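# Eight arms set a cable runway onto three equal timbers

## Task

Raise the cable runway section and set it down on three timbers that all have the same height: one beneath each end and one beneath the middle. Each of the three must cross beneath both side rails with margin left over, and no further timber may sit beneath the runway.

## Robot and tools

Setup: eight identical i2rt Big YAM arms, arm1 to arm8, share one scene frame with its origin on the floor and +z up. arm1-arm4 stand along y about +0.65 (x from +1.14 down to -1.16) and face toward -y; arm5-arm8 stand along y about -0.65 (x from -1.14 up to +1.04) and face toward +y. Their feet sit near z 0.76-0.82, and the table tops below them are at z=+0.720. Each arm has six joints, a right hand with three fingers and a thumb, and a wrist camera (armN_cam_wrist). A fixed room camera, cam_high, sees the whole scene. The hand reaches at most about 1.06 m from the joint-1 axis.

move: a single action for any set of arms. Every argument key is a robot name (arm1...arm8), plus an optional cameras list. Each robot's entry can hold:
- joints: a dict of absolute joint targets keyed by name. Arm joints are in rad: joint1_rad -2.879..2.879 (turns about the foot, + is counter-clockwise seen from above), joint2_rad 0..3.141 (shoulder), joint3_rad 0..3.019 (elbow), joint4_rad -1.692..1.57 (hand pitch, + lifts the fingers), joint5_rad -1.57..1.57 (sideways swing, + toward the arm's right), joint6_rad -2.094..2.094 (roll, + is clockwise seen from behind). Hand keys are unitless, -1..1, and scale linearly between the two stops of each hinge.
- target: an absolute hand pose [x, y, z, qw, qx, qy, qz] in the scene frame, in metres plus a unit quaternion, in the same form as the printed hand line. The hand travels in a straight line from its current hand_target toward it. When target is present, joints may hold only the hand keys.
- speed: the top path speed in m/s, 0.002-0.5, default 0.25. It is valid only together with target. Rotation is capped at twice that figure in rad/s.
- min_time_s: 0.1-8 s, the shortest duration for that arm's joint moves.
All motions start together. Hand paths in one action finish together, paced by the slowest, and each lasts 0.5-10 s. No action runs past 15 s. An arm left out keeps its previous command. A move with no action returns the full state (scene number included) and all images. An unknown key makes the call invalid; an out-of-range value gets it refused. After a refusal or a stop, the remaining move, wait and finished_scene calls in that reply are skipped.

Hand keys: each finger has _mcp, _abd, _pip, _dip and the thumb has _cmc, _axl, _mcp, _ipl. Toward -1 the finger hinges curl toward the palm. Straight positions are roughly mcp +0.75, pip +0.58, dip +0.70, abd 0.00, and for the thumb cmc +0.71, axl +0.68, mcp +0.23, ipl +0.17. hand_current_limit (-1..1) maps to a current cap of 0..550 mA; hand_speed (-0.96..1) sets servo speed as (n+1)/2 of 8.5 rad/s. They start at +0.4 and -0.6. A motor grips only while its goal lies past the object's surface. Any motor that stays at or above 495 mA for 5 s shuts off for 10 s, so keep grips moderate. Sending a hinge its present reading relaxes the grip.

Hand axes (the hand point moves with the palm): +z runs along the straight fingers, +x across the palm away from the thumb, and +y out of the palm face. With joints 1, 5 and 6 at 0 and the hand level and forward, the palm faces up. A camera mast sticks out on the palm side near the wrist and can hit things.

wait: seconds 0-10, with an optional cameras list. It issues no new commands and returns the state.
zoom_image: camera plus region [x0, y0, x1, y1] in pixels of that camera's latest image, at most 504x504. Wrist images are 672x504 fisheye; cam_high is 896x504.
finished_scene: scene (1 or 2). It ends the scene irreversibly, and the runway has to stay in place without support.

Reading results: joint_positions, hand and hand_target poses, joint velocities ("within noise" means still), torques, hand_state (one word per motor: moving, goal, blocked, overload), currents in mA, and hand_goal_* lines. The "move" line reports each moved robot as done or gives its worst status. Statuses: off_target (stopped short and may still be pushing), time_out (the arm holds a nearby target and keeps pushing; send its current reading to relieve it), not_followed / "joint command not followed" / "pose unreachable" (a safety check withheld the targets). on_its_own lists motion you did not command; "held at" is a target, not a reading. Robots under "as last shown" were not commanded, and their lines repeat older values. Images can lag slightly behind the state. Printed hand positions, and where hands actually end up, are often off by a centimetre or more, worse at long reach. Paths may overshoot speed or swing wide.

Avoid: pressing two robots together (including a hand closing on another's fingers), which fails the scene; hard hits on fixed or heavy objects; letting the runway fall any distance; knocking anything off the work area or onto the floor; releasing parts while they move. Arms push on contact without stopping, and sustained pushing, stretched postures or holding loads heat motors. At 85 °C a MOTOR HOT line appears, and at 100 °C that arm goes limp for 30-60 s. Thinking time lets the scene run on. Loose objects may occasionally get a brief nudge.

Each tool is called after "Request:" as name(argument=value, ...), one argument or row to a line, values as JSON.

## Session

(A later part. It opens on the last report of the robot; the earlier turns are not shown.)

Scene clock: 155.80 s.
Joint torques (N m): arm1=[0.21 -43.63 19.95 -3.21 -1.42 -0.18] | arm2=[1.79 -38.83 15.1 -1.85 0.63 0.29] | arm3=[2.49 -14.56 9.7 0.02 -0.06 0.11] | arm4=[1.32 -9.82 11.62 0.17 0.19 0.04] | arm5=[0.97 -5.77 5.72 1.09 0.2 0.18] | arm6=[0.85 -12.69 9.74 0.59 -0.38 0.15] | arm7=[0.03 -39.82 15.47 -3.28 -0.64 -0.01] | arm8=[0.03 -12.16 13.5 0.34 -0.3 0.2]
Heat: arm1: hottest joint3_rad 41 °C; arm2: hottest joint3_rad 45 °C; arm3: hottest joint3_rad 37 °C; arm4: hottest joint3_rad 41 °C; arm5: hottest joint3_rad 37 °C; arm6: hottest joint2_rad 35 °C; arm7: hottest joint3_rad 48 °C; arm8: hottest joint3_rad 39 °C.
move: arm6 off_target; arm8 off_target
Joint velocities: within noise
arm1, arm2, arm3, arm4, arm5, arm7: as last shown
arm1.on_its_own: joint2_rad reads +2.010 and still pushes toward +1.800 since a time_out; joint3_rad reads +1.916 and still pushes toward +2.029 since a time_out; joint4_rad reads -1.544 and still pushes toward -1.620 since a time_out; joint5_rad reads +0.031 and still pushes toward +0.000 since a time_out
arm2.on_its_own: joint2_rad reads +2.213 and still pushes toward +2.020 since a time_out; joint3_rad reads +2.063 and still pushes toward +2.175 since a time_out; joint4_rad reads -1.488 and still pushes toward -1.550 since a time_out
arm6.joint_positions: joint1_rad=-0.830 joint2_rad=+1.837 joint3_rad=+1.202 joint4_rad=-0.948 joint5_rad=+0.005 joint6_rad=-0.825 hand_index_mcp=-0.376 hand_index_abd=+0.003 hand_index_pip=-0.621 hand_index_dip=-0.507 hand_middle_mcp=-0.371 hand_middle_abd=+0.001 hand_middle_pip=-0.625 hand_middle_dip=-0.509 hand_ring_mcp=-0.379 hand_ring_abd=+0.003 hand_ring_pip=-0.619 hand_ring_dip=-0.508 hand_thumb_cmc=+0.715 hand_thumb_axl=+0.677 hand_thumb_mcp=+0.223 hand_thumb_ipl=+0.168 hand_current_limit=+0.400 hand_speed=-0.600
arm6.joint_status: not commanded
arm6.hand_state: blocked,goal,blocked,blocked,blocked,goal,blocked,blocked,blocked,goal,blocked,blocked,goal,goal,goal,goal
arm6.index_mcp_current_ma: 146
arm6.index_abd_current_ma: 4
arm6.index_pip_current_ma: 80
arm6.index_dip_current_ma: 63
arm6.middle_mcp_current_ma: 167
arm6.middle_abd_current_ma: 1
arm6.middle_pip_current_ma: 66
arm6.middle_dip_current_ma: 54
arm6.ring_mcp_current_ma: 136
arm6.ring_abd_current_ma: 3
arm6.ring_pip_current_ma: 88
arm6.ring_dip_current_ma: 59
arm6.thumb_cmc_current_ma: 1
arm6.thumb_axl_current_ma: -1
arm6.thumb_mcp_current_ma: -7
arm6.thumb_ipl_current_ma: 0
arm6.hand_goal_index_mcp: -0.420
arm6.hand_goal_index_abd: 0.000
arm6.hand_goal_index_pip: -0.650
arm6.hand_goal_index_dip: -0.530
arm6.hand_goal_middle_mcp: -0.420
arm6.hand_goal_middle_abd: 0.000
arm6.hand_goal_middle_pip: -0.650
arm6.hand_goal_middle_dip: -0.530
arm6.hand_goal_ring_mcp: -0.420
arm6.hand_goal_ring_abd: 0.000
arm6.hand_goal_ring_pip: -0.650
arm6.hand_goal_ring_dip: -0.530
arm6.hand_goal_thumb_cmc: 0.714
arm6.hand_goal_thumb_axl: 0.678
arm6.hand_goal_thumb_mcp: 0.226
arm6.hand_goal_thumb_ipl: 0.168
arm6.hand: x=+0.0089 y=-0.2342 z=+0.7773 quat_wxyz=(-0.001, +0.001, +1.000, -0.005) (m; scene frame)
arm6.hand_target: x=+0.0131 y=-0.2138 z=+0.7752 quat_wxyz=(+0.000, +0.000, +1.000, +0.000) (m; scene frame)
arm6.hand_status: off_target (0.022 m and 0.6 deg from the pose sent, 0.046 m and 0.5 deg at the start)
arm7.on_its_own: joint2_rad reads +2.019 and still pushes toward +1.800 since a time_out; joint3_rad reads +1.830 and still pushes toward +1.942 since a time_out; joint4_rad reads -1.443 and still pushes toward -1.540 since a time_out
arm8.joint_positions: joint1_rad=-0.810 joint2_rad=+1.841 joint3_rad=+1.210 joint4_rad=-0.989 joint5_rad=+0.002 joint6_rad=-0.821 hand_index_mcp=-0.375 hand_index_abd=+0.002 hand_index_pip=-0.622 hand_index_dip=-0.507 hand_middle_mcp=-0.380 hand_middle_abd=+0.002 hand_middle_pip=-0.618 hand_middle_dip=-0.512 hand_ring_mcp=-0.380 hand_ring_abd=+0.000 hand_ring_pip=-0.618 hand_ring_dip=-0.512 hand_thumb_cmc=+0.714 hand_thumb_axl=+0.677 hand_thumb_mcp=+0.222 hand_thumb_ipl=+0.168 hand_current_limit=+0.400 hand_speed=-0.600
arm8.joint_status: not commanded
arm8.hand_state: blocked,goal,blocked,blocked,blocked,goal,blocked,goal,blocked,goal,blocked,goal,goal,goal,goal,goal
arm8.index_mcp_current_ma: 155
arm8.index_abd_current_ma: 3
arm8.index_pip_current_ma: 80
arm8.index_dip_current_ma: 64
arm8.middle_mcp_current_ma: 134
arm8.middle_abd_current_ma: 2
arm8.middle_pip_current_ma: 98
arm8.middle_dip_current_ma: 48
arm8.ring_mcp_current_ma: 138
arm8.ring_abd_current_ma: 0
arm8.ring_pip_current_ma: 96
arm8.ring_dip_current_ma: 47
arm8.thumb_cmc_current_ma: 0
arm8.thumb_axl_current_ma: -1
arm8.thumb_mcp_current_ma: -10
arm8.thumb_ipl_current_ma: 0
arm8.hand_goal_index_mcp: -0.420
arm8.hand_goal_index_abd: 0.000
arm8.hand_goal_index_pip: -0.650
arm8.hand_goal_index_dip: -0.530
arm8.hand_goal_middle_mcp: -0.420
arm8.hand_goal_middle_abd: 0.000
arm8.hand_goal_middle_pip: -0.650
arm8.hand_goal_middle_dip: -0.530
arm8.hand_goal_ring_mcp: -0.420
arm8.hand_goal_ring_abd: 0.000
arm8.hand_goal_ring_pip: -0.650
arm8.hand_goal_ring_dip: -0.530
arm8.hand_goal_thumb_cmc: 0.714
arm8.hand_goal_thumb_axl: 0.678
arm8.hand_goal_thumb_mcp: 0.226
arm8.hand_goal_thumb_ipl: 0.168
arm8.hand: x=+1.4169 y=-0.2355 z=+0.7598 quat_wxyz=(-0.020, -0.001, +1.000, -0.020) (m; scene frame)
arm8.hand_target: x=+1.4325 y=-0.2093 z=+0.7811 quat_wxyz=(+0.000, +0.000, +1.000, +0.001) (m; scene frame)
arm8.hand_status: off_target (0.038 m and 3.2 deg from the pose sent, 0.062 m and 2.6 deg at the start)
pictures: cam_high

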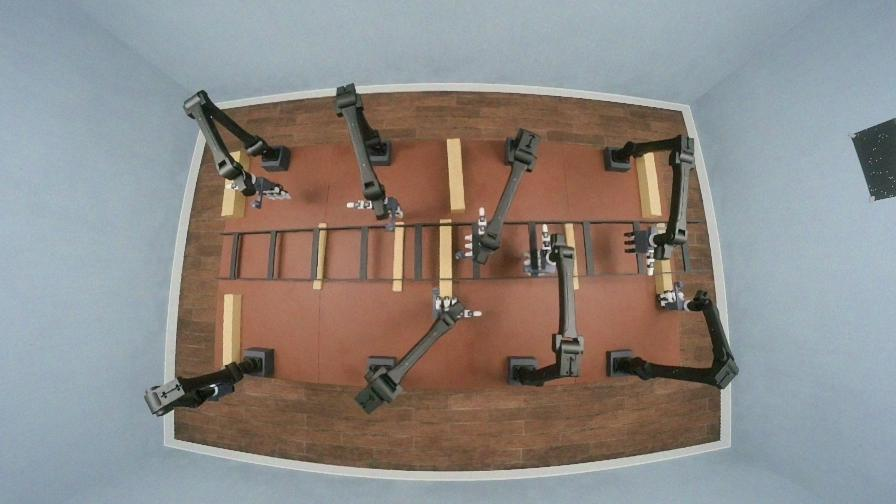

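Request:
move(
  arm6={"target":[0.005,-0.33,0.785,0,0,1,0],"speed":0.15},
  arm8={"target":[1.42,-0.33,0.79,0,0,1,0],"speed":0.15},
)

Request:
move(
  arm6={"target":[-0.03,-0.42,0.98,0,0,1,0],"speed":0.25},
  arm8={"target":[1.40,-0.42,0.98,0,0,1,0],"speed":0.25},
  arm1={"joints":{"joint2_rad":1.90,"joint3_rad":1.97,"joint4_rad":-1.56},"min_time_s":3},
  arm2={"joints":{"joint2_rad":2.08,"joint3_rad":2.13,"joint4_rad":-1.50},"min_time_s":3},
  arm7={"joints":{"joint2_rad":1.88,"joint3_rad":1.89,"joint4_rad":-1.48},"min_time_s":3},
  cameras=["cam_high"],
)

Scene clock: 159.87 s.
Joint torques (N m): arm1=[0.26 -43.69 19.95 -3.21 -1.42 -0.18] | arm2=[1.79 -38.77 15.09 -1.85 0.63 0.29] | arm3=[1.73 -14.15 9.77 0.01 -0.09 0.12] | arm4=[1.32 -9.82 11.62 0.18 0.19 0.05] | arm5=[0.91 -5.95 5.78 1.16 0.2 0.17] | arm6=[-1.44 -13.68 5.59 0.95 -0.26 -0.17] | arm7=[0.03 -39.88 15.47 -3.29 -0.64 -0.01] | arm8=[-1.73 -11.75 7.36 0.9 -0.27 -0.06]
Heat: arm1: hottest joint3_rad 42 °C; arm2: hottest joint3_rad 45 °C; arm3: hottest joint3_rad 37 °C; arm4: hottest joint3_rad 41 °C; arm5: hottest joint3_rad 37 °C; arm6: hottest joint2_rad 35 °C; arm7: hottest joint3_rad 49 °C; arm8: hottest joint3_rad 40 °C.
move: arm6 done; arm8 done
Joint velocities: within noise
arm1, arm2, arm4, arm5, arm7: as last shown
arm1.on_its_own: joint2_rad reads +2.010 and still pushes toward +1.800 since a time_out; joint3_rad reads +1.916 and still pushes toward +2.029 since a time_out; joint4_rad reads -1.544 and still pushes toward -1.620 since a time_out; joint5_rad reads +0.031 and still pushes toward +0.000 since a time_out
arm2.on_its_own: joint2_rad reads +2.213 and still pushes toward +2.020 since a time_out; joint3_rad reads +2.063 and still pushes toward +2.175 since a time_out; joint4_rad reads -1.488 and still pushes toward -1.550 since a time_out
arm3.joint_positions: joint1_rad=+0.327 joint2_rad=+1.586 joint3_rad=+1.311 joint4_rad=-1.303 joint5_rad=-0.015 joint6_rad=+0.297 hand_index_mcp=+0.754 hand_index_abd=+0.000 hand_index_pip=+0.577 hand_index_dip=+0.696 hand_middle_mcp=+0.754 hand_middle_abd=+0.000 hand_middle_pip=+0.577 hand_middle_dip=+0.696 hand_ring_mcp=+0.754 hand_ring_abd=+0.000 hand_ring_pip=+0.577 hand_ring_dip=+0.696 hand_thumb_cmc=+0.715 hand_thumb_axl=+0.677 hand_thumb_mcp=+0.224 hand_thumb_ipl=+0.168 hand_current_limit=+0.780 hand_speed=-0.600
arm3.joint_status: not commanded
arm3.hand_state: goal,goal,goal,goal,goal,goal,goal,goal,goal,goal,goal,goal,goal,goal,goal,goal
arm3.index_mcp_current_ma: 0
arm3.index_abd_current_ma: 0
arm3.index_pip_current_ma: 0
arm3.index_dip_current_ma: 0
arm3.middle_mcp_current_ma: 0
arm3.middle_abd_current_ma: 0
arm3.middle_pip_current_ma: 0
arm3.middle_dip_current_ma: 0
arm3.ring_mcp_current_ma: 0
arm3.ring_abd_current_ma: 0
arm3.ring_pip_current_ma: 0
arm3.ring_dip_current_ma: 0
arm3.thumb_cmc_current_ma: 1
arm3.thumb_axl_current_ma: 0
arm3.thumb_mcp_current_ma: -2
arm3.thumb_ipl_current_ma: 0
arm3.hand_goal_index_mcp: 0.754
arm3.hand_goal_index_abd: 0.000
arm3.hand_goal_index_pip: 0.576
arm3.hand_goal_index_dip: 0.696
arm3.hand_goal_middle_mcp: 0.754
arm3.hand_goal_middle_abd: 0.000
arm3.hand_goal_middle_pip: 0.576
arm3.hand_goal_middle_dip: 0.696
arm3.hand_goal_ring_mcp: 0.754
arm3.hand_goal_ring_abd: 0.000
arm3.hand_goal_ring_pip: 0.576
arm3.hand_goal_ring_dip: 0.696
arm3.hand_goal_thumb_cmc: 0.714
arm3.hand_goal_thumb_axl: 0.678
arm3.hand_goal_thumb_mcp: 0.226
arm3.hand_goal_thumb_ipl: 0.168
arm3.hand: x=-0.3136 y=+0.1207 z=+0.9438 quat_wxyz=(-0.004, +1.000, +0.000, -0.002) (m; scene frame)
arm3.hand_target: x=-0.3071 y=+0.1202 z=+0.9499 quat_wxyz=(+0.000, +1.000, +0.000, +0.000) (m; scene frame)
arm3.hand_status: not commanded
arm6.joint_positions: joint1_rad=-0.983 joint2_rad=+1.697 joint3_rad=+1.015 joint4_rad=-0.903 joint5_rad=+0.002 joint6_rad=-0.973 hand_index_mcp=-0.376 hand_index_abd=+0.003 hand_index_pip=-0.621 hand_index_dip=-0.507 hand_middle_mcp=-0.371 hand_middle_abd=+0.001 hand_middle_pip=-0.625 hand_middle_dip=-0.509 hand_ring_mcp=-0.379 hand_ring_abd=+0.003 hand_ring_pip=-0.619 hand_ring_dip=-0.508 hand_thumb_cmc=+0.715 hand_thumb_axl=+0.677 hand_thumb_mcp=+0.223 hand_thumb_ipl=+0.168 hand_current_limit=+0.400 hand_speed=-0.600
arm6.joint_status: not commanded
arm6.hand_state: blocked,goal,blocked,blocked,blocked,goal,blocked,blocked,blocked,goal,blocked,blocked,goal,goal,goal,goal
arm6.index_mcp_current_ma: 146
arm6.index_abd_current_ma: 4
arm6.index_pip_current_ma: 80
arm6.index_dip_current_ma: 63
arm6.middle_mcp_current_ma: 167
arm6.middle_abd_current_ma: 1
arm6.middle_pip_current_ma: 66
arm6.middle_dip_current_ma: 54
arm6.ring_mcp_current_ma: 136
arm6.ring_abd_current_ma: 3
arm6.ring_pip_current_ma: 88
arm6.ring_dip_current_ma: 59
arm6.thumb_cmc_current_ma: 1
arm6.thumb_axl_current_ma: -1
arm6.thumb_mcp_current_ma: -7
arm6.thumb_ipl_current_ma: 0
arm6.hand_goal_index_mcp: -0.420
arm6.hand_goal_index_abd: 0.000
arm6.hand_goal_index_pip: -0.650
arm6.hand_goal_index_dip: -0.530
arm6.hand_goal_middle_mcp: -0.420
arm6.hand_goal_middle_abd: 0.000
arm6.hand_goal_middle_pip: -0.650
arm6.hand_goal_middle_dip: -0.530
arm6.hand_goal_ring_mcp: -0.420
arm6.hand_goal_ring_abd: 0.000
arm6.hand_goal_ring_pip: -0.650
arm6.hand_goal_ring_dip: -0.530
arm6.hand_goal_thumb_cmc: 0.714
arm6.hand_goal_thumb_axl: 0.678
arm6.hand_goal_thumb_mcp: 0.226
arm6.hand_goal_thumb_ipl: 0.168
arm6.hand: x=+0.0041 y=-0.3276 z=+0.7825 quat_wxyz=(-0.004, +0.003, +1.000, -0.004) (m; scene frame)
arm6.hand_target: x=+0.0051 y=-0.3300 z=+0.7851 quat_wxyz=(+0.000, +0.000, +1.000, +0.000) (m; scene frame)
arm6.hand_status: done (0.004 m and 0.8 deg from the pose sent, 0.096 m and 0.6 deg at the start)
arm7.on_its_own: joint2_rad reads +2.019 and still pushes toward +1.800 since a time_out; joint3_rad reads +1.830 and still pushes toward +1.942 since a time_out; joint4_rad reads -1.443 and still pushes toward -1.540 since a time_out
arm8.joint_positions: joint1_rad=-0.974 joint2_rad=+1.664 joint3_rad=+1.020 joint4_rad=-0.944 joint5_rad=+0.001 joint6_rad=-0.973 hand_index_mcp=-0.375 hand_index_abd=+0.002 hand_index_pip=-0.622 hand_index_dip=-0.507 hand_middle_mcp=-0.380 hand_middle_abd=+0.002 hand_middle_pip=-0.618 hand_middle_dip=-0.512 hand_ring_mcp=-0.380 hand_ring_abd=+0.000 hand_ring_pip=-0.618 hand_ring_dip=-0.512 hand_thumb_cmc=+0.714 hand_thumb_axl=+0.677 hand_thumb_mcp=+0.222 hand_thumb_ipl=+0.168 hand_current_limit=+0.400 hand_speed=-0.600
arm8.joint_status: not commanded
arm8.hand_state: blocked,goal,blocked,blocked,blocked,goal,blocked,goal,blocked,goal,blocked,goal,goal,goal,goal,goal
arm8.index_mcp_current_ma: 155
arm8.index_abd_current_ma: 3
arm8.index_pip_current_ma: 80
arm8.index_dip_current_ma: 64
arm8.middle_mcp_current_ma: 134
arm8.middle_abd_current_ma: 2
arm8.middle_pip_current_ma: 98
arm8.middle_dip_current_ma: 48
arm8.ring_mcp_current_ma: 138
arm8.ring_abd_current_ma: 0
arm8.ring_pip_current_ma: 96
arm8.ring_dip_current_ma: 47
arm8.thumb_cmc_current_ma: 0
arm8.thumb_axl_current_ma: -1
arm8.thumb_mcp_current_ma: -10
arm8.thumb_ipl_current_ma: 0
arm8.hand_goal_index_mcp: -0.420
arm8.hand_goal_index_abd: 0.000
arm8.hand_goal_index_pip: -0.650
arm8.hand_goal_index_dip: -0.530
arm8.hand_goal_middle_mcp: -0.420
arm8.hand_goal_middle_abd: 0.000
arm8.hand_goal_middle_pip: -0.650
arm8.hand_goal_middle_dip: -0.530
arm8.hand_goal_ring_mcp: -0.420
arm8.hand_goal_ring_abd: 0.000
arm8.hand_goal_ring_pip: -0.650
arm8.hand_goal_ring_dip: -0.530
arm8.hand_goal_thumb_cmc: 0.714
arm8.hand_goal_thumb_axl: 0.678
arm8.hand_goal_thumb_mcp: 0.226
arm8.hand_goal_thumb_ipl: 0.168
arm8.hand: x=+1.4180 y=-0.3302 z=+0.7825 quat_wxyz=(-0.009, +0.004, +1.000, -0.008) (m; scene frame)
arm8.hand_target: x=+1.4200 y=-0.3301 z=+0.7899 quat_wxyz=(+0.000, +0.000, +1.000, +0.000) (m; scene frame)
arm8.hand_status: done (0.008 m and 1.5 deg from the pose sent, 0.099 m and 3.2 deg at the start)
pictures: none

Scene clock: 165.67 s.
Joint torques (N m): arm1=[0.21 -36.25 15.19 -1.61 -1.22 -0.18] | arm2=[1.79 -34.37 12.1 -0.64 0.73 0.29] | arm3=[1.55 -13.92 9.99 -0.02 -0.1 0.17] | arm4=[1.32 -9.88 11.62 0.18 0.2 0.04] | arm5=[0.73 -5.83 5.79 1.11 0.21 0.18] | arm6=[-1.73 -8.18 10.4 0.23 -0.27 -0.17] | arm7=[0.09 -33.61 12.42 -1.61 -0.64 -0.01] | arm8=[-2.02 -6.95 14.5 0.08 -0.33 -0.08]
Heat: arm1: hottest joint3_rad 43 °C; arm2: hottest joint3_rad 46 °C; arm3: hottest joint3_rad 37 °C; arm4: hottest joint3_rad 41 °C; arm5: hottest joint3_rad 37 °C; arm6: hottest joint2_rad 35 °C; arm7: hottest joint3_rad 50 °C; arm8: hottest joint3_rad 41 °C.
move: arm1 done; arm2 done; arm6 off_target; arm7 time_out; arm8 off_target
Joint velocities: within noise
arm1.joint_positions: joint1_rad=-0.181 joint2_rad=+2.028 joint3_rad=+1.909 joint4_rad=-1.529 joint5_rad=+0.026 joint6_rad=-1.730 hand_index_mcp=+0.721 hand_index_abd=+0.013 hand_index_pip=-0.847 hand_index_dip=+0.562 hand_middle_mcp=+0.757 hand_middle_abd=+0.022 hand_middle_pip=-0.823 hand_middle_dip=+0.572 hand_ring_mcp=+0.783 hand_ring_abd=+0.045 hand_ring_pip=-0.785 hand_ring_dip=+0.561 hand_thumb_cmc=+0.714 hand_thumb_axl=+0.677 hand_thumb_mcp=+0.223 hand_thumb_ipl=+0.168 hand_current_limit=+0.780 hand_speed=-0.600
arm1.joint_status: all done
arm1.hand_state: blocked,goal,blocked,goal,blocked,blocked,blocked,blocked,blocked,blocked,blocked,goal,goal,goal,goal,goal
arm1.index_mcp_current_ma: 170
arm1.index_abd_current_ma: 37
arm1.index_pip_current_ma: 208
arm1.index_dip_current_ma: 40
arm1.middle_mcp_current_ma: 341
arm1.middle_abd_current_ma: 66
arm1.middle_pip_current_ma: 318
arm1.middle_dip_current_ma: 78
arm1.ring_mcp_current_ma: 475
arm1.ring_abd_current_ma: 151
arm1.ring_pip_current_ma: 489
arm1.ring_dip_current_ma: 37
arm1.thumb_cmc_current_ma: 0
arm1.thumb_axl_current_ma: -2
arm1.thumb_mcp_current_ma: -13
arm1.thumb_ipl_current_ma: -1
arm1.hand_goal_index_mcp: 0.680
arm1.hand_goal_index_abd: 0.000
arm1.hand_goal_index_pip: -0.900
arm1.hand_goal_index_dip: 0.550
arm1.hand_goal_middle_mcp: 0.680
arm1.hand_goal_middle_abd: 0.000
arm1.hand_goal_middle_pip: -0.900
arm1.hand_goal_middle_dip: 0.550
arm1.hand_goal_ring_mcp: 0.680
arm1.hand_goal_ring_abd: 0.000
arm1.hand_goal_ring_pip: -0.900
arm1.hand_goal_ring_dip: 0.550
arm1.hand_goal_thumb_cmc: 0.714
arm1.hand_goal_thumb_axl: 0.678
arm1.hand_goal_thumb_mcp: 0.226
arm1.hand_goal_thumb_ipl: 0.168
arm1.hand: x=+1.1043 y=+0.0211 z=+0.9333 quat_wxyz=(-0.032, +0.717, +0.696, +0.023) (m; scene frame)
arm1.hand_target: x=+1.1194 y=+0.0216 z=+1.0356 quat_wxyz=(+0.024, +0.706, +0.707, -0.035) (m; scene frame)
arm1.hand_status: not commanded
arm2.joint_positions: joint1_rad=-0.357 joint2_rad=+2.218 joint3_rad=+2.059 joint4_rad=-1.474 joint5_rad=-0.015 joint6_rad=+1.164 hand_index_mcp=+0.754 hand_index_abd=-0.031 hand_index_pip=-0.780 hand_index_dip=+0.576 hand_middle_mcp=+0.739 hand_middle_abd=-0.021 hand_middle_pip=-0.821 hand_middle_dip=+0.567 hand_ring_mcp=+0.713 hand_ring_abd=-0.010 hand_ring_pip=-0.853 hand_ring_dip=+0.560 hand_thumb_cmc=+0.714 hand_thumb_axl=+0.677 hand_thumb_mcp=+0.222 hand_thumb_ipl=+0.168 hand_current_limit=+0.780 hand_speed=-0.600
arm2.joint_status: all done
arm2.hand_state: blocked,blocked,blocked,blocked,blocked,blocked,blocked,goal,blocked,goal,blocked,goal,goal,goal,goal,goal
arm2.index_mcp_current_ma: 247
arm2.index_abd_current_ma: -59
arm2.index_pip_current_ma: 428
arm2.index_dip_current_ma: 58
arm2.middle_mcp_current_ma: 183
arm2.middle_abd_current_ma: -35
arm2.middle_pip_current_ma: 245
arm2.middle_dip_current_ma: 33
arm2.ring_mcp_current_ma: 83
arm2.ring_abd_current_ma: -13
arm2.ring_pip_current_ma: 124
arm2.ring_dip_current_ma: 15
arm2.thumb_cmc_current_ma: 0
arm2.thumb_axl_current_ma: -1
arm2.thumb_mcp_current_ma: -6
arm2.thumb_ipl_current_ma: 0
arm2.hand_goal_index_mcp: 0.680
arm2.hand_goal_index_abd: 0.000
arm2.hand_goal_index_pip: -0.900
arm2.hand_goal_index_dip: 0.550
arm2.hand_goal_middle_mcp: 0.680
arm2.hand_goal_middle_abd: 0.000
arm2.hand_goal_middle_pip: -0.900
arm2.hand_goal_middle_dip: 0.550
arm2.hand_goal_ring_mcp: 0.680
arm2.hand_goal_ring_abd: 0.000
arm2.hand_goal_ring_pip: -0.900
arm2.hand_goal_ring_dip: 0.550
arm2.hand_goal_thumb_cmc: 0.714
arm2.hand_goal_thumb_axl: 0.678
arm2.hand_goal_thumb_mcp: 0.226
arm2.hand_goal_thumb_ipl: 0.168
arm2.hand: x=+0.1034 y=+0.0483 z=+0.8943 quat_wxyz=(-0.034, +0.712, -0.701, -0.003) (m; scene frame)
arm2.hand_target: x=+0.1063 y=+0.0363 z=+1.0152 quat_wxyz=(+0.054, +0.706, -0.706, +0.024) (m; scene frame)
arm2.hand_status: not commanded
arm3: as last shown
arm4.joint_positions: joint1_rad=+0.601 joint2_rad=+1.387 joint3_rad=+1.196 joint4_rad=-1.412 joint5_rad=+0.001 joint6_rad=+0.568 hand_index_mcp=+0.754 hand_index_abd=+0.002 hand_index_pip=+0.576 hand_index_dip=+0.696 hand_middle_mcp=+0.754 hand_middle_abd=-0.002 hand_middle_pip=+0.578 hand_middle_dip=+0.699 hand_ring_mcp=+0.754 hand_ring_abd=+0.000 hand_ring_pip=+0.578 hand_ring_dip=+0.699 hand_thumb_cmc=+0.714 hand_thumb_axl=+0.677 hand_thumb_mcp=+0.222 hand_thumb_ipl=+0.168 hand_current_limit=+0.780 hand_speed=-0.600
arm4.joint_status: not commanded
arm4.hand_state: goal,goal,goal,goal,goal,goal,goal,goal,goal,goal,goal,goal,goal,goal,goal,goal
arm4.index_mcp_current_ma: -1
arm4.index_abd_current_ma: 5
arm4.index_pip_current_ma: 1
arm4.index_dip_current_ma: -1
arm4.middle_mcp_current_ma: 0
arm4.middle_abd_current_ma: -5
arm4.middle_pip_current_ma: 6
arm4.middle_dip_current_ma: 9
arm4.ring_mcp_current_ma: 0
arm4.ring_abd_current_ma: 0
arm4.ring_pip_current_ma: 8
arm4.ring_dip_current_ma: 9
arm4.thumb_cmc_current_ma: 1
arm4.thumb_axl_current_ma: -3
arm4.thumb_mcp_current_ma: -17
arm4.thumb_ipl_current_ma: -1
arm4.hand_goal_index_mcp: 0.754
arm4.hand_goal_index_abd: 0.000
arm4.hand_goal_index_pip: 0.576
arm4.hand_goal_index_dip: 0.696
arm4.hand_goal_middle_mcp: 0.754
arm4.hand_goal_middle_abd: 0.000
arm4.hand_goal_middle_pip: 0.576
arm4.hand_goal_middle_dip: 0.696
arm4.hand_goal_ring_mcp: 0.754
arm4.hand_goal_ring_abd: 0.000
arm4.hand_goal_ring_pip: 0.576
arm4.hand_goal_ring_dip: 0.696
arm4.hand_goal_thumb_cmc: 0.714
arm4.hand_goal_thumb_axl: 0.678
arm4.hand_goal_thumb_mcp: 0.226
arm4.hand_goal_thumb_ipl: 0.168
arm4.hand: x=-0.9704 y=+0.2496 z=+0.9986 quat_wxyz=(-0.013, +1.000, +0.005, -0.004) (m; scene frame)
arm4.hand_target: x=-0.9632 y=+0.2365 z=+1.0162 quat_wxyz=(+0.001, +1.000, -0.002, +0.006) (m; scene frame)
arm4.hand_status: not commanded
arm5.joint_positions: joint1_rad=+2.195 joint2_rad=+1.259 joint3_rad=+0.403 joint4_rad=-0.714 joint5_rad=-0.002 joint6_rad=+0.627 hand_index_mcp=-0.373 hand_index_abd=-0.003 hand_index_pip=-0.624 hand_index_dip=-0.507 hand_middle_mcp=-0.377 hand_middle_abd=-0.003 hand_middle_pip=-0.621 hand_middle_dip=-0.504 hand_ring_mcp=-0.371 hand_ring_abd=+0.002 hand_ring_pip=-0.625 hand_ring_dip=-0.510 hand_thumb_cmc=-0.568 hand_thumb_axl=+0.677 hand_thumb_mcp=+0.222 hand_thumb_ipl=+0.168 hand_current_limit=+0.400 hand_speed=-0.600
arm5.joint_status: not commanded
arm5.hand_state: blocked,goal,blocked,blocked,blocked,goal,blocked,blocked,blocked,goal,blocked,goal,goal,goal,goal,goal
arm5.index_mcp_current_ma: 118
arm5.index_abd_current_ma: -2
arm5.index_pip_current_ma: 48
arm5.index_dip_current_ma: 42
arm5.middle_mcp_current_ma: 106
arm5.middle_abd_current_ma: -2
arm5.middle_pip_current_ma: 55
arm5.middle_dip_current_ma: 48
arm5.ring_mcp_current_ma: 126
arm5.ring_abd_current_ma: 1
arm5.ring_pip_current_ma: 46
arm5.ring_dip_current_ma: 34
arm5.thumb_cmc_current_ma: 2
arm5.thumb_axl_current_ma: 0
arm5.thumb_mcp_current_ma: -5
arm5.thumb_ipl_current_ma: 0
arm5.hand_goal_index_mcp: -0.420
arm5.hand_goal_index_abd: 0.000
arm5.hand_goal_index_pip: -0.650
arm5.hand_goal_index_dip: -0.530
arm5.hand_goal_middle_mcp: -0.420
arm5.hand_goal_middle_abd: 0.000
arm5.hand_goal_middle_pip: -0.650
arm5.hand_goal_middle_dip: -0.530
arm5.hand_goal_ring_mcp: -0.420
arm5.hand_goal_ring_abd: 0.000
arm5.hand_goal_ring_pip: -0.650
arm5.hand_goal_ring_dip: -0.530
arm5.hand_goal_thumb_cmc: -0.570
arm5.hand_goal_thumb_axl: 0.678
arm5.hand_goal_thumb_mcp: 0.226
arm5.hand_goal_thumb_ipl: 0.168
arm5.hand: x=-1.4064 y=-0.7641 z=+0.7774 quat_wxyz=(+0.001, -0.709, +0.706, +0.000) (m; scene frame)
arm5.hand_target: x=-1.4050 y=-0.7650 z=+0.7751 quat_wxyz=(+0.000, -0.707, +0.707, +0.000) (m; scene frame)
arm5.hand_status: not commanded
arm6.joint_positions: joint1_rad=-1.136 joint2_rad=+1.274 joint3_rad=+1.087 joint4_rad=-1.408 joint5_rad=+0.002 joint6_rad=-1.131 hand_index_mcp=-0.376 hand_index_abd=+0.003 hand_index_pip=-0.621 hand_index_dip=-0.507 hand_middle_mcp=-0.371 hand_middle_abd=+0.001 hand_middle_pip=-0.625 hand_middle_dip=-0.509 hand_ring_mcp=-0.379 hand_ring_abd=+0.003 hand_ring_pip=-0.619 hand_ring_dip=-0.508 hand_thumb_cmc=+0.715 hand_thumb_axl=+0.677 hand_thumb_mcp=+0.223 hand_thumb_ipl=+0.168 hand_current_limit=+0.400 hand_speed=-0.600
arm6.joint_status: not commanded
arm6.hand_state: blocked,goal,blocked,blocked,blocked,goal,blocked,blocked,blocked,goal,blocked,blocked,goal,goal,goal,goal
arm6.index_mcp_current_ma: 146
arm6.index_abd_current_ma: 4
arm6.index_pip_current_ma: 80
arm6.index_dip_current_ma: 63
arm6.middle_mcp_current_ma: 167
arm6.middle_abd_current_ma: 1
arm6.middle_pip_current_ma: 66
arm6.middle_dip_current_ma: 54
arm6.ring_mcp_current_ma: 136
arm6.ring_abd_current_ma: 3
arm6.ring_pip_current_ma: 88
arm6.ring_dip_current_ma: 59
arm6.thumb_cmc_current_ma: 1
arm6.thumb_axl_current_ma: -1
arm6.thumb_mcp_current_ma: -7
arm6.thumb_ipl_current_ma: 0
arm6.hand_goal_index_mcp: -0.420
arm6.hand_goal_index_abd: 0.000
arm6.hand_goal_index_pip: -0.650
arm6.hand_goal_index_dip: -0.530
arm6.hand_goal_middle_mcp: -0.420
arm6.hand_goal_middle_abd: 0.000
arm6.hand_goal_middle_pip: -0.650
arm6.hand_goal_middle_dip: -0.530
arm6.hand_goal_ring_mcp: -0.420
arm6.hand_goal_ring_abd: 0.000
arm6.hand_goal_ring_pip: -0.650
arm6.hand_goal_ring_dip: -0.530
arm6.hand_goal_thumb_cmc: 0.714
arm6.hand_goal_thumb_axl: 0.678
arm6.hand_goal_thumb_mcp: 0.226
arm6.hand_goal_thumb_ipl: 0.168
arm6.hand: x=-0.0411 y=-0.4208 z=+0.9668 quat_wxyz=(-0.009, +0.000, +1.000, -0.005) (m; scene frame)
arm6.hand_target: x=-0.0304 y=-0.4202 z=+0.9799 quat_wxyz=(+0.000, +0.000, +1.000, +0.000) (m; scene frame)
arm6.hand_status: off_target (0.017 m and 1.2 deg from the pose sent, 0.221 m and 0.8 deg at the start)
arm7.joint_positions: joint1_rad=-0.065 joint2_rad=+2.030 joint3_rad=+1.818 joint4_rad=-1.430 joint5_rad=+0.003 joint6_rad=-1.675 hand_index_mcp=+0.680 hand_index_abd=+0.003 hand_index_pip=-0.900 hand_index_dip=+0.553 hand_middle_mcp=+0.691 hand_middle_abd=+0.001 hand_middle_pip=-0.889 hand_middle_dip=+0.554 hand_ring_mcp=+0.742 hand_ring_abd=+0.036 hand_ring_pip=-0.888 hand_ring_dip=+0.554 hand_thumb_cmc=+0.714 hand_thumb_axl=+0.677 hand_thumb_mcp=+0.222 hand_thumb_ipl=+0.168 hand_current_limit=+0.780 hand_speed=-0.600
arm7.joint_status: joint2_rad time_out (moved +0.011 of -0.139); the others done
arm7.hand_state: goal,goal,goal,goal,goal,goal,goal,goal,blocked,blocked,goal,goal,goal,goal,goal,goal
arm7.index_mcp_current_ma: 0
arm7.index_abd_current_ma: 5
arm7.index_pip_current_ma: 0
arm7.index_dip_current_ma: 7
arm7.middle_mcp_current_ma: 30
arm7.middle_abd_current_ma: 1
arm7.middle_pip_current_ma: 28
arm7.middle_dip_current_ma: 8
arm7.ring_mcp_current_ma: 239
arm7.ring_abd_current_ma: 97
arm7.ring_pip_current_ma: 32
arm7.ring_dip_current_ma: 8
arm7.thumb_cmc_current_ma: 0
arm7.thumb_axl_current_ma: -1
arm7.thumb_mcp_current_ma: -10
arm7.thumb_ipl_current_ma: -1
arm7.hand_goal_index_mcp: 0.680
arm7.hand_goal_index_abd: 0.000
arm7.hand_goal_index_pip: -0.900
arm7.hand_goal_index_dip: 0.550
arm7.hand_goal_middle_mcp: 0.680
arm7.hand_goal_middle_abd: 0.000
arm7.hand_goal_middle_pip: -0.900
arm7.hand_goal_middle_dip: 0.550
arm7.hand_goal_ring_mcp: 0.680
arm7.hand_goal_ring_abd: 0.000
arm7.hand_goal_ring_pip: -0.900
arm7.hand_goal_ring_dip: 0.550
arm7.hand_goal_thumb_cmc: 0.714
arm7.hand_goal_thumb_axl: 0.678
arm7.hand_goal_thumb_mcp: 0.226
arm7.hand_goal_thumb_ipl: 0.168
arm7.on_its_own: joint2_rad reads +2.030 and still pushes toward +1.880 since a time_out
arm7.hand: x=+0.4016 y=-0.0215 z=+0.8868 quat_wxyz=(-0.026, -0.704, +0.710, -0.030) (m; scene frame)
arm7.hand_target: x=+0.3961 y=-0.0185 z=+1.0055 quat_wxyz=(+0.037, -0.706, +0.706, +0.030) (m; scene frame)
arm7.hand_status: not commanded
arm8.joint_positions: joint1_rad=-1.146 joint2_rad=+1.292 joint3_rad=+1.115 joint4_rad=-1.435 joint5_rad=+0.001 joint6_rad=-1.150 hand_index_mcp=-0.375 hand_index_abd=+0.002 hand_index_pip=-0.622 hand_index_dip=-0.507 hand_middle_mcp=-0.380 hand_middle_abd=+0.002 hand_middle_pip=-0.618 hand_middle_dip=-0.512 hand_ring_mcp=-0.380 hand_ring_abd=+0.000 hand_ring_pip=-0.618 hand_ring_dip=-0.512 hand_thumb_cmc=+0.714 hand_thumb_axl=+0.677 hand_thumb_mcp=+0.222 hand_thumb_ipl=+0.168 hand_current_limit=+0.400 hand_speed=-0.600
arm8.joint_status: not commanded
arm8.hand_state: blocked,goal,blocked,blocked,blocked,goal,blocked,goal,blocked,goal,blocked,goal,goal,goal,goal,goal
arm8.index_mcp_current_ma: 155
arm8.index_abd_current_ma: 3
arm8.index_pip_current_ma: 80
arm8.index_dip_current_ma: 64
arm8.middle_mcp_current_ma: 134
arm8.middle_abd_current_ma: 2
arm8.middle_pip_current_ma: 98
arm8.middle_dip_current_ma: 48
arm8.ring_mcp_current_ma: 138
arm8.ring_abd_current_ma: 0
arm8.ring_pip_current_ma: 96
arm8.ring_dip_current_ma: 47
arm8.thumb_cmc_current_ma: 0
arm8.thumb_axl_current_ma: -1
arm8.thumb_mcp_current_ma: -10
arm8.thumb_ipl_current_ma: 0
arm8.hand_goal_index_mcp: -0.420
arm8.hand_goal_index_abd: 0.000
arm8.hand_goal_index_pip: -0.650
arm8.hand_goal_index_dip: -0.530
arm8.hand_goal_middle_mcp: -0.420
arm8.hand_goal_middle_abd: 0.000
arm8.hand_goal_middle_pip: -0.650
arm8.hand_goal_middle_dip: -0.530
arm8.hand_goal_ring_mcp: -0.420
arm8.hand_goal_ring_abd: 0.000
arm8.hand_goal_ring_pip: -0.650
arm8.hand_goal_ring_dip: -0.530
arm8.hand_goal_thumb_cmc: 0.714
arm8.hand_goal_thumb_axl: 0.678
arm8.hand_goal_thumb_mcp: 0.226
arm8.hand_goal_thumb_ipl: 0.168
arm8.hand: x=+1.3834 y=-0.4248 z=+0.9563 quat_wxyz=(-0.021, +0.002, +1.000, -0.011) (m; scene frame)
arm8.hand_target: x=+1.3990 y=-0.4205 z=+0.9800 quat_wxyz=(+0.000, +0.000, +1.000, +0.000) (m; scene frame)
arm8.hand_status: off_target (0.029 m and 2.7 deg from the pose sent, 0.218 m and 1.5 deg at the start)
pictures: cam_high

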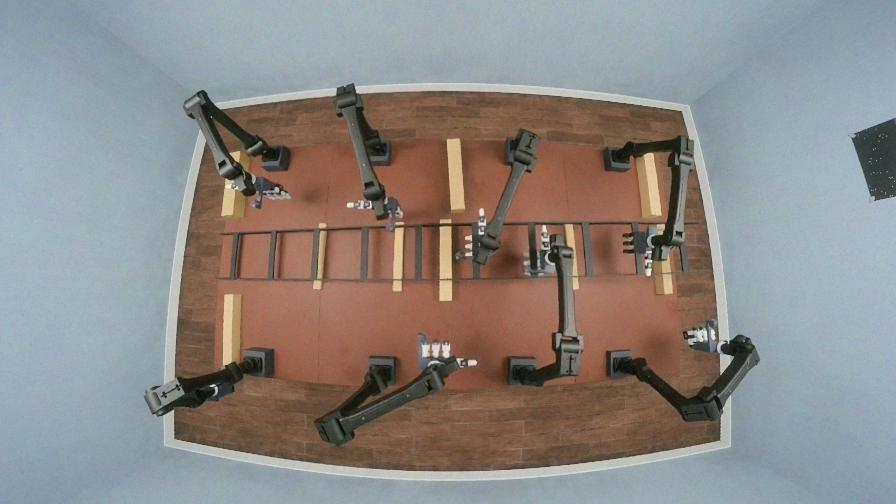

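Request:
move(
  arm1={"joints":{"joint2_rad":1.99,"joint3_rad":1.90,"joint4_rad":-1.48},"min_time_s":3.5},
  arm2={"joints":{"joint2_rad":2.14,"joint3_rad":2.07,"joint4_rad":-1.43},"min_time_s":3.5},
  arm7={"joints":{"joint2_rad":1.96,"joint3_rad":1.82,"joint4_rad":-1.41},"min_time_s":3.5},
  cameras=["cam_high"],
)

Scene clock: 175.70 s.
Joint torques (N m): arm1=[-0.03 -32.85 12.18 -0.85 -1.14 -0.21] | arm2=[1.73 -31.62 10.26 -0.1 0.79 0.27] | arm3=[1.96 -14.21 9.83 -0.01 -0.08 0.13] | arm4=[1.32 -9.82 11.62 0.18 0.19 0.04] | arm5=[0.97 -6.01 5.78 1.1 0.21 0.18] | arm6=[-1.73 -8.23 10.41 0.2 -0.27 -0.17] | arm7=[0.15 -30.04 9.62 -1.01 -0.66 -0.01] | arm8=[-2.08 -6.89 14.48 0.12 -0.33 -0.08]
Heat: arm1: hottest joint3_rad 45 °C; arm2: hottest joint3_rad 47 °C; arm3: hottest joint3_rad 37 °C; arm4: hottest joint3_rad 42 °C; arm5: hottest joint3_rad 37 °C; arm6: hottest joint2_rad 35 °C; arm7: hottest joint3_rad 50 °C; arm8: hottest joint3_rad 43 °C.
move: arm1 done; arm2 done; arm7 done
Joint velocities: within noise
arm1.joint_positions: joint1_rad=-0.177 joint2_rad=+2.076 joint3_rad=+1.869 joint4_rad=-1.472 joint5_rad=+0.024 joint6_rad=-1.727 hand_index_mcp=+0.717 hand_index_abd=+0.008 hand_index_pip=-0.868 hand_index_dip=+0.561 hand_middle_mcp=+0.754 hand_middle_abd=+0.022 hand_middle_pip=-0.826 hand_middle_dip=+0.572 hand_ring_mcp=+0.783 hand_ring_abd=+0.051 hand_ring_pip=-0.776 hand_ring_dip=+0.568 hand_thumb_cmc=+0.714 hand_thumb_axl=+0.677 hand_thumb_mcp=+0.223 hand_thumb_ipl=+0.168 hand_current_limit=+0.780 hand_speed=-0.600
arm1.joint_status: all done
arm1.hand_state: blocked,goal,blocked,goal,blocked,blocked,blocked,blocked,blocked,blocked,blocked,goal,goal,goal,goal,goal
arm1.index_mcp_current_ma: 152
arm1.index_abd_current_ma: 22
arm1.index_pip_current_ma: 119
arm1.index_dip_current_ma: 36
arm1.middle_mcp_current_ma: 328
arm1.middle_abd_current_ma: 66
arm1.middle_pip_current_ma: 308
arm1.middle_dip_current_ma: 78
arm1.ring_mcp_current_ma: 476
arm1.ring_abd_current_ma: 173
arm1.ring_pip_current_ma: 490
arm1.ring_dip_current_ma: 62
arm1.thumb_cmc_current_ma: 0
arm1.thumb_axl_current_ma: -2
arm1.thumb_mcp_current_ma: -13
arm1.thumb_ipl_current_ma: -1
arm1.hand_goal_index_mcp: 0.680
arm1.hand_goal_index_abd: 0.000
arm1.hand_goal_index_pip: -0.900
arm1.hand_goal_index_dip: 0.550
arm1.hand_goal_middle_mcp: 0.680
arm1.hand_goal_middle_abd: 0.000
arm1.hand_goal_middle_pip: -0.900
arm1.hand_goal_middle_dip: 0.550
arm1.hand_goal_ring_mcp: 0.680
arm1.hand_goal_ring_abd: 0.000
arm1.hand_goal_ring_pip: -0.900
arm1.hand_goal_ring_dip: 0.550
arm1.hand_goal_thumb_cmc: 0.714
arm1.hand_goal_thumb_axl: 0.678
arm1.hand_goal_thumb_mcp: 0.226
arm1.hand_goal_thumb_ipl: 0.168
arm1.hand: x=+1.1067 y=+0.0190 z=+0.8893 quat_wxyz=(-0.040, +0.716, +0.696, +0.036) (m; scene frame)
arm1.hand_target: x=+1.1178 y=+0.0124 z=+0.9553 quat_wxyz=(+0.001, +0.707, +0.707, -0.002) (m; scene frame)
arm1.hand_status: not commanded
arm2.joint_positions: joint1_rad=-0.356 joint2_rad=+2.243 joint3_rad=+2.022 joint4_rad=-1.420 joint5_rad=-0.017 joint6_rad=+1.165 hand_index_mcp=+0.757 hand_index_abd=-0.032 hand_index_pip=-0.779 hand_index_dip=+0.576 hand_middle_mcp=+0.741 hand_middle_abd=-0.021 hand_middle_pip=-0.821 hand_middle_dip=+0.567 hand_ring_mcp=+0.713 hand_ring_abd=-0.010 hand_ring_pip=-0.853 hand_ring_dip=+0.560 hand_thumb_cmc=+0.714 hand_thumb_axl=+0.677 hand_thumb_mcp=+0.222 hand_thumb_ipl=+0.168 hand_current_limit=+0.780 hand_speed=-0.600
arm2.joint_status: all done
arm2.hand_state: blocked,blocked,blocked,blocked,blocked,blocked,blocked,goal,blocked,goal,blocked,goal,goal,goal,goal,goal
arm2.index_mcp_current_ma: 258
arm2.index_abd_current_ma: -62
arm2.index_pip_current_ma: 431
arm2.index_dip_current_ma: 58
arm2.middle_mcp_current_ma: 188
arm2.middle_abd_current_ma: -35
arm2.middle_pip_current_ma: 245
arm2.middle_dip_current_ma: 33
arm2.ring_mcp_current_ma: 83
arm2.ring_abd_current_ma: -14
arm2.ring_pip_current_ma: 125
arm2.ring_dip_current_ma: 16
arm2.thumb_cmc_current_ma: 0
arm2.thumb_axl_current_ma: -1
arm2.thumb_mcp_current_ma: -6
arm2.thumb_ipl_current_ma: 0
arm2.hand_goal_index_mcp: 0.680
arm2.hand_goal_index_abd: 0.000
arm2.hand_goal_index_pip: -0.900
arm2.hand_goal_index_dip: 0.550
arm2.hand_goal_middle_mcp: 0.680
arm2.hand_goal_middle_abd: 0.000
arm2.hand_goal_middle_pip: -0.900
arm2.hand_goal_middle_dip: 0.550
arm2.hand_goal_ring_mcp: 0.680
arm2.hand_goal_ring_abd: 0.000
arm2.hand_goal_ring_pip: -0.900
arm2.hand_goal_ring_dip: 0.550
arm2.hand_goal_thumb_cmc: 0.714
arm2.hand_goal_thumb_axl: 0.678
arm2.hand_goal_thumb_mcp: 0.226
arm2.hand_goal_thumb_ipl: 0.168
arm2.hand: x=+0.1046 y=+0.0479 z=+0.8641 quat_wxyz=(-0.038, +0.712, -0.701, -0.004) (m; scene frame)
arm2.hand_target: x=+0.1050 y=+0.0321 z=+0.9526 quat_wxyz=(+0.031, +0.707, -0.707, +0.014) (m; scene frame)
arm2.hand_status: not commanded
arm3, arm4, arm5, arm6, arm8: as last shown
arm7.joint_positions: joint1_rad=-0.066 joint2_rad=+2.067 joint3_rad=+1.784 joint4_rad=-1.378 joint5_rad=+0.003 joint6_rad=-1.675 hand_index_mcp=+0.680 hand_index_abd=+0.003 hand_index_pip=-0.900 hand_index_dip=+0.553 hand_middle_mcp=+0.691 hand_middle_abd=+0.001 hand_middle_pip=-0.892 hand_middle_dip=+0.554 hand_ring_mcp=+0.742 hand_ring_abd=+0.036 hand_ring_pip=-0.891 hand_ring_dip=+0.554 hand_thumb_cmc=+0.714 hand_thumb_axl=+0.677 hand_thumb_mcp=+0.222 hand_thumb_ipl=+0.168 hand_current_limit=+0.780 hand_speed=-0.600
arm7.joint_status: all done
arm7.hand_state: goal,goal,goal,goal,goal,goal,goal,goal,blocked,blocked,goal,goal,goal,goal,goal,goal
arm7.index_mcp_current_ma: 0
arm7.index_abd_current_ma: 5
arm7.index_pip_current_ma: 0
arm7.index_dip_current_ma: 7
arm7.middle_mcp_current_ma: 29
arm7.middle_abd_current_ma: 1
arm7.middle_pip_current_ma: 19
arm7.middle_dip_current_ma: 8
arm7.ring_mcp_current_ma: 239
arm7.ring_abd_current_ma: 99
arm7.ring_pip_current_ma: 23
arm7.ring_dip_current_ma: 8
arm7.thumb_cmc_current_ma: 0
arm7.thumb_axl_current_ma: -1
arm7.thumb_mcp_current_ma: -10
arm7.thumb_ipl_current_ma: -1
arm7.hand_goal_index_mcp: 0.680
arm7.hand_goal_index_abd: 0.000
arm7.hand_goal_index_pip: -0.900
arm7.hand_goal_index_dip: 0.550
arm7.hand_goal_middle_mcp: 0.680
arm7.hand_goal_middle_abd: 0.000
arm7.hand_goal_middle_pip: -0.900
arm7.hand_goal_middle_dip: 0.550
arm7.hand_goal_ring_mcp: 0.680
arm7.hand_goal_ring_abd: 0.000
arm7.hand_goal_ring_pip: -0.900
arm7.hand_goal_ring_dip: 0.550
arm7.hand_goal_thumb_cmc: 0.714
arm7.hand_goal_thumb_axl: 0.678
arm7.hand_goal_thumb_mcp: 0.226
arm7.hand_goal_thumb_ipl: 0.168
arm7.hand: x=+0.4027 y=-0.0218 z=+0.8516 quat_wxyz=(-0.033, -0.703, +0.710, -0.036) (m; scene frame)
arm7.hand_target: x=+0.3971 y=-0.0159 z=+0.9307 quat_wxyz=(+0.005, -0.707, +0.707, +0.005) (m; scene frame)
arm7.hand_status: not commanded
pictures: cam_high

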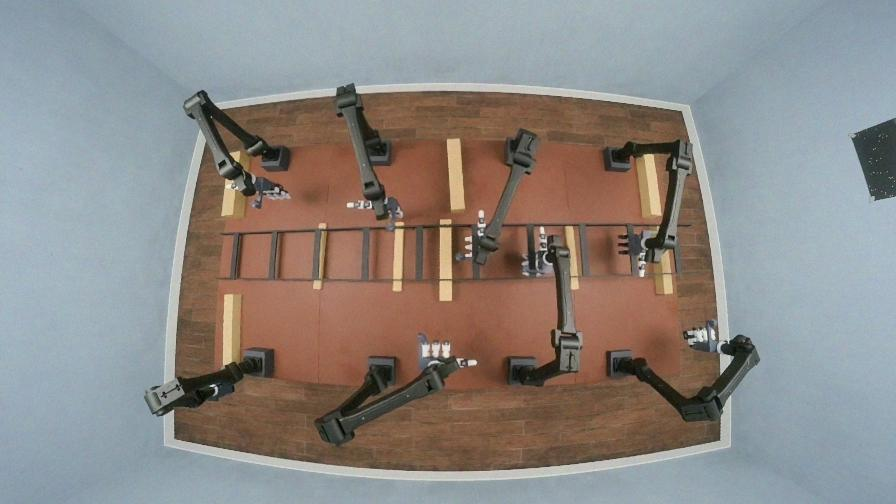

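Request:
move(
  arm1={"target":[1.112,0.015,0.845,0,0.7071,0.7071,0],"speed":0.04},
  arm2={"target":[0.10,0.045,0.845,0,0.7071,-0.7071,0],"speed":0.04},
  arm7={"target":[0.400,-0.02,0.835,0,0.7071,-0.7071,0],"speed":0.04},
  cameras=["cam_high"],
)

Request:
zoom_image(
  camera="cam_high",
  region=[180, 180, 450, 330],
)

Request:
zoom_image(
  camera="cam_high",
  region=[430, 180, 700, 330],
)

Scene clock: 180.40 s.
Joint torques (N m): arm1=[-0.67 -25.11 9.77 -0.16 -0.69 -0.12] | arm2=[0.26 -23.65 6.86 0.95 0.39 -0.04] | arm3=[1.55 -14.92 9.51 -0.17 -0.09 0.18] | arm4=[1.32 -9.82 11.6 0.18 0.19 0.04] | arm5=[1.08 -6.07 5.76 1.1 0.21 0.18] | arm6=[-1.73 -8.18 10.41 0.2 -0.27 -0.17] | arm7=[0.26 -20.48 6.72 0.61 -0.61 0.05] | arm8=[-2.08 -6.89 14.49 0.08 -0.33 -0.09]
Heat: arm1: hottest joint3_rad 45 °C; arm2: hottest joint3_rad 47 °C; arm3: hottest joint3_rad 37 °C; arm4: hottest joint3_rad 42 °C; arm5: hottest joint3_rad 37 °C; arm6: hottest joint2_rad 35 °C; arm7: hottest joint3_rad 49 °C; arm8: hottest joint3_rad 44 °C.
move: arm1 off_target; arm2 done; arm7 done
Joint velocities: within noise
arm1.joint_positions: joint1_rad=-0.179 joint2_rad=+2.063 joint3_rad=+1.700 joint4_rad=-1.234 joint5_rad=+0.011 joint6_rad=-1.746 hand_index_mcp=+0.699 hand_index_abd=+0.003 hand_index_pip=-0.879 hand_index_dip=+0.554 hand_middle_mcp=+0.714 hand_middle_abd=+0.009 hand_middle_pip=-0.871 hand_middle_dip=+0.561 hand_ring_mcp=+0.726 hand_ring_abd=+0.009 hand_ring_pip=-0.858 hand_ring_dip=+0.564 hand_thumb_cmc=+0.714 hand_thumb_axl=+0.677 hand_thumb_mcp=+0.223 hand_thumb_ipl=+0.168 hand_current_limit=+0.780 hand_speed=-0.600
arm1.joint_status: not commanded
arm1.hand_state: goal,goal,blocked,goal,blocked,goal,blocked,goal,blocked,goal,blocked,goal,goal,goal,goal,goal
arm1.index_mcp_current_ma: 73
arm1.index_abd_current_ma: 8
arm1.index_pip_current_ma: 75
arm1.index_dip_current_ma: 12
arm1.middle_mcp_current_ma: 135
arm1.middle_abd_current_ma: 25
arm1.middle_pip_current_ma: 107
arm1.middle_dip_current_ma: 37
arm1.ring_mcp_current_ma: 192
arm1.ring_abd_current_ma: 24
arm1.ring_pip_current_ma: 161
arm1.ring_dip_current_ma: 48
arm1.thumb_cmc_current_ma: 0
arm1.thumb_axl_current_ma: -2
arm1.thumb_mcp_current_ma: -13
arm1.thumb_ipl_current_ma: -1
arm1.hand_goal_index_mcp: 0.680
arm1.hand_goal_index_abd: 0.000
arm1.hand_goal_index_pip: -0.900
arm1.hand_goal_index_dip: 0.550
arm1.hand_goal_middle_mcp: 0.680
arm1.hand_goal_middle_abd: 0.000
arm1.hand_goal_middle_pip: -0.900
arm1.hand_goal_middle_dip: 0.550
arm1.hand_goal_ring_mcp: 0.680
arm1.hand_goal_ring_abd: 0.000
arm1.hand_goal_ring_pip: -0.900
arm1.hand_goal_ring_dip: 0.550
arm1.hand_goal_thumb_cmc: 0.714
arm1.hand_goal_thumb_axl: 0.678
arm1.hand_goal_thumb_mcp: 0.226
arm1.hand_goal_thumb_ipl: 0.168
arm1.hand: x=+1.1081 y=+0.0202 z=+0.8362 quat_wxyz=(-0.011, +0.711, +0.703, +0.006) (m; scene frame)
arm1.hand_target: x=+1.1120 y=+0.0151 z=+0.8450 quat_wxyz=(+0.000, +0.707, +0.707, +0.000) (m; scene frame)
arm1.hand_status: off_target (0.011 m and 1.6 deg from the pose sent, 0.045 m and 6.4 deg at the start)
arm2.joint_positions: joint1_rad=-0.351 joint2_rad=+2.230 joint3_rad=+1.926 joint4_rad=-1.290 joint5_rad=-0.004 joint6_rad=+1.181 hand_index_mcp=+0.703 hand_index_abd=-0.004 hand_index_pip=-0.891 hand_index_dip=+0.553 hand_middle_mcp=+0.687 hand_middle_abd=-0.004 hand_middle_pip=-0.891 hand_middle_dip=+0.553 hand_ring_mcp=+0.685 hand_ring_abd=-0.003 hand_ring_pip=-0.892 hand_ring_dip=+0.554 hand_thumb_cmc=+0.714 hand_thumb_axl=+0.677 hand_thumb_mcp=+0.222 hand_thumb_ipl=+0.168 hand_current_limit=+0.780 hand_speed=-0.600
arm2.joint_status: not commanded
arm2.hand_state: blocked,goal,goal,goal,goal,goal,goal,goal,goal,goal,goal,goal,goal,goal,goal,goal
arm2.index_mcp_current_ma: 54
arm2.index_abd_current_ma: -3
arm2.index_pip_current_ma: 14
arm2.index_dip_current_ma: 3
arm2.middle_mcp_current_ma: 10
arm2.middle_abd_current_ma: -4
arm2.middle_pip_current_ma: 14
arm2.middle_dip_current_ma: 4
arm2.ring_mcp_current_ma: 8
arm2.ring_abd_current_ma: -3
arm2.ring_pip_current_ma: 13
arm2.ring_dip_current_ma: 4
arm2.thumb_cmc_current_ma: 0
arm2.thumb_axl_current_ma: -1
arm2.thumb_mcp_current_ma: -6
arm2.thumb_ipl_current_ma: 0
arm2.hand_goal_index_mcp: 0.680
arm2.hand_goal_index_abd: 0.000
arm2.hand_goal_index_pip: -0.900
arm2.hand_goal_index_dip: 0.550
arm2.hand_goal_middle_mcp: 0.680
arm2.hand_goal_middle_abd: 0.000
arm2.hand_goal_middle_pip: -0.900
arm2.hand_goal_middle_dip: 0.550
arm2.hand_goal_ring_mcp: 0.680
arm2.hand_goal_ring_abd: 0.000
arm2.hand_goal_ring_pip: -0.900
arm2.hand_goal_ring_dip: 0.550
arm2.hand_goal_thumb_cmc: 0.714
arm2.hand_goal_thumb_axl: 0.678
arm2.hand_goal_thumb_mcp: 0.226
arm2.hand_goal_thumb_ipl: 0.168
arm2.hand: x=+0.1055 y=+0.0487 z=+0.8381 quat_wxyz=(-0.014, +0.708, -0.706, -0.001) (m; scene frame)
arm2.hand_target: x=+0.1001 y=+0.0452 z=+0.8450 quat_wxyz=(+0.000, +0.707, -0.707, +0.000) (m; scene frame)
arm2.hand_status: done (0.010 m and 1.6 deg from the pose sent, 0.020 m and 4.5 deg at the start)
arm3, arm4, arm5, arm6, arm8: as last shown
arm7.joint_positions: joint1_rad=-0.071 joint2_rad=+2.035 joint3_rad=+1.670 joint4_rad=-1.214 joint5_rad=+0.002 joint6_rad=-1.686 hand_index_mcp=+0.681 hand_index_abd=+0.003 hand_index_pip=-0.898 hand_index_dip=+0.553 hand_middle_mcp=+0.687 hand_middle_abd=+0.001 hand_middle_pip=-0.892 hand_middle_dip=+0.554 hand_ring_mcp=+0.701 hand_ring_abd=+0.003 hand_ring_pip=-0.891 hand_ring_dip=+0.554 hand_thumb_cmc=+0.714 hand_thumb_axl=+0.677 hand_thumb_mcp=+0.222 hand_thumb_ipl=+0.168 hand_current_limit=+0.780 hand_speed=-0.600
arm7.joint_status: not commanded
arm7.hand_state: goal,goal,goal,goal,goal,goal,goal,goal,blocked,goal,goal,goal,goal,goal,goal,goal
arm7.index_mcp_current_ma: 1
arm7.index_abd_current_ma: 5
arm7.index_pip_current_ma: 4
arm7.index_dip_current_ma: 7
arm7.middle_mcp_current_ma: 17
arm7.middle_abd_current_ma: 1
arm7.middle_pip_current_ma: 19
arm7.middle_dip_current_ma: 8
arm7.ring_mcp_current_ma: 67
arm7.ring_abd_current_ma: 5
arm7.ring_pip_current_ma: 22
arm7.ring_dip_current_ma: 8
arm7.thumb_cmc_current_ma: 0
arm7.thumb_axl_current_ma: -1
arm7.thumb_mcp_current_ma: -10
arm7.thumb_ipl_current_ma: -1
arm7.hand_goal_index_mcp: 0.680
arm7.hand_goal_index_abd: 0.000
arm7.hand_goal_index_pip: -0.900
arm7.hand_goal_index_dip: 0.550
arm7.hand_goal_middle_mcp: 0.680
arm7.hand_goal_middle_abd: 0.000
arm7.hand_goal_middle_pip: -0.900
arm7.hand_goal_middle_dip: 0.550
arm7.hand_goal_ring_mcp: 0.680
arm7.hand_goal_ring_abd: 0.000
arm7.hand_goal_ring_pip: -0.900
arm7.hand_goal_ring_dip: 0.550
arm7.hand_goal_thumb_cmc: 0.714
arm7.hand_goal_thumb_axl: 0.678
arm7.hand_goal_thumb_mcp: 0.226
arm7.hand_goal_thumb_ipl: 0.168
arm7.hand: x=+0.4055 y=-0.0222 z=+0.8297 quat_wxyz=(-0.002, -0.706, +0.708, -0.010) (m; scene frame)
arm7.hand_target: x=+0.4000 y=-0.0200 z=+0.8352 quat_wxyz=(+0.000, -0.707, +0.707, +0.000) (m; scene frame)
arm7.hand_status: done (0.008 m and 1.2 deg from the pose sent, 0.017 m and 5.6 deg at the start)
pictures: cam_high

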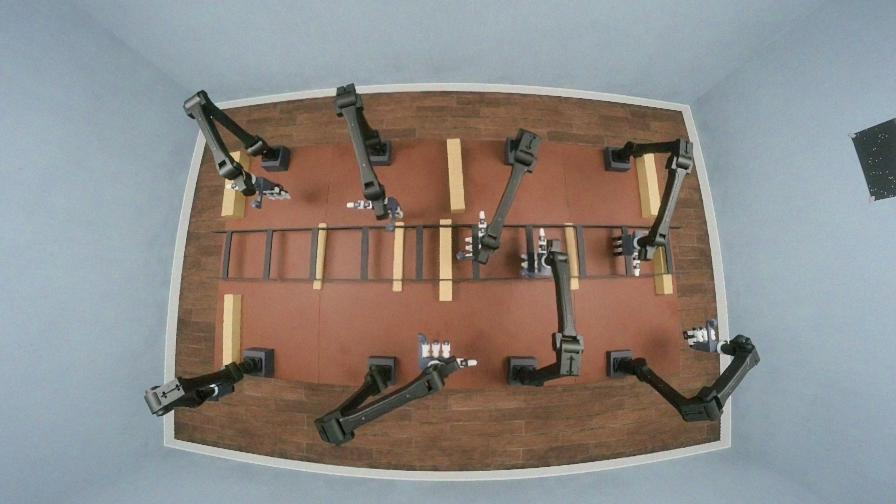

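Scaled by 1.867 from the camera's 896x504 image, which has a finer 1280x720 frame.

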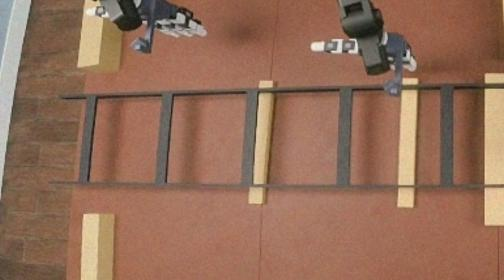

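Scaled by 1.867 from the camera's 896x504 image, which has a finer 1280x720 frame.

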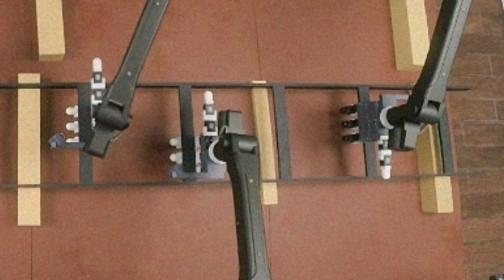

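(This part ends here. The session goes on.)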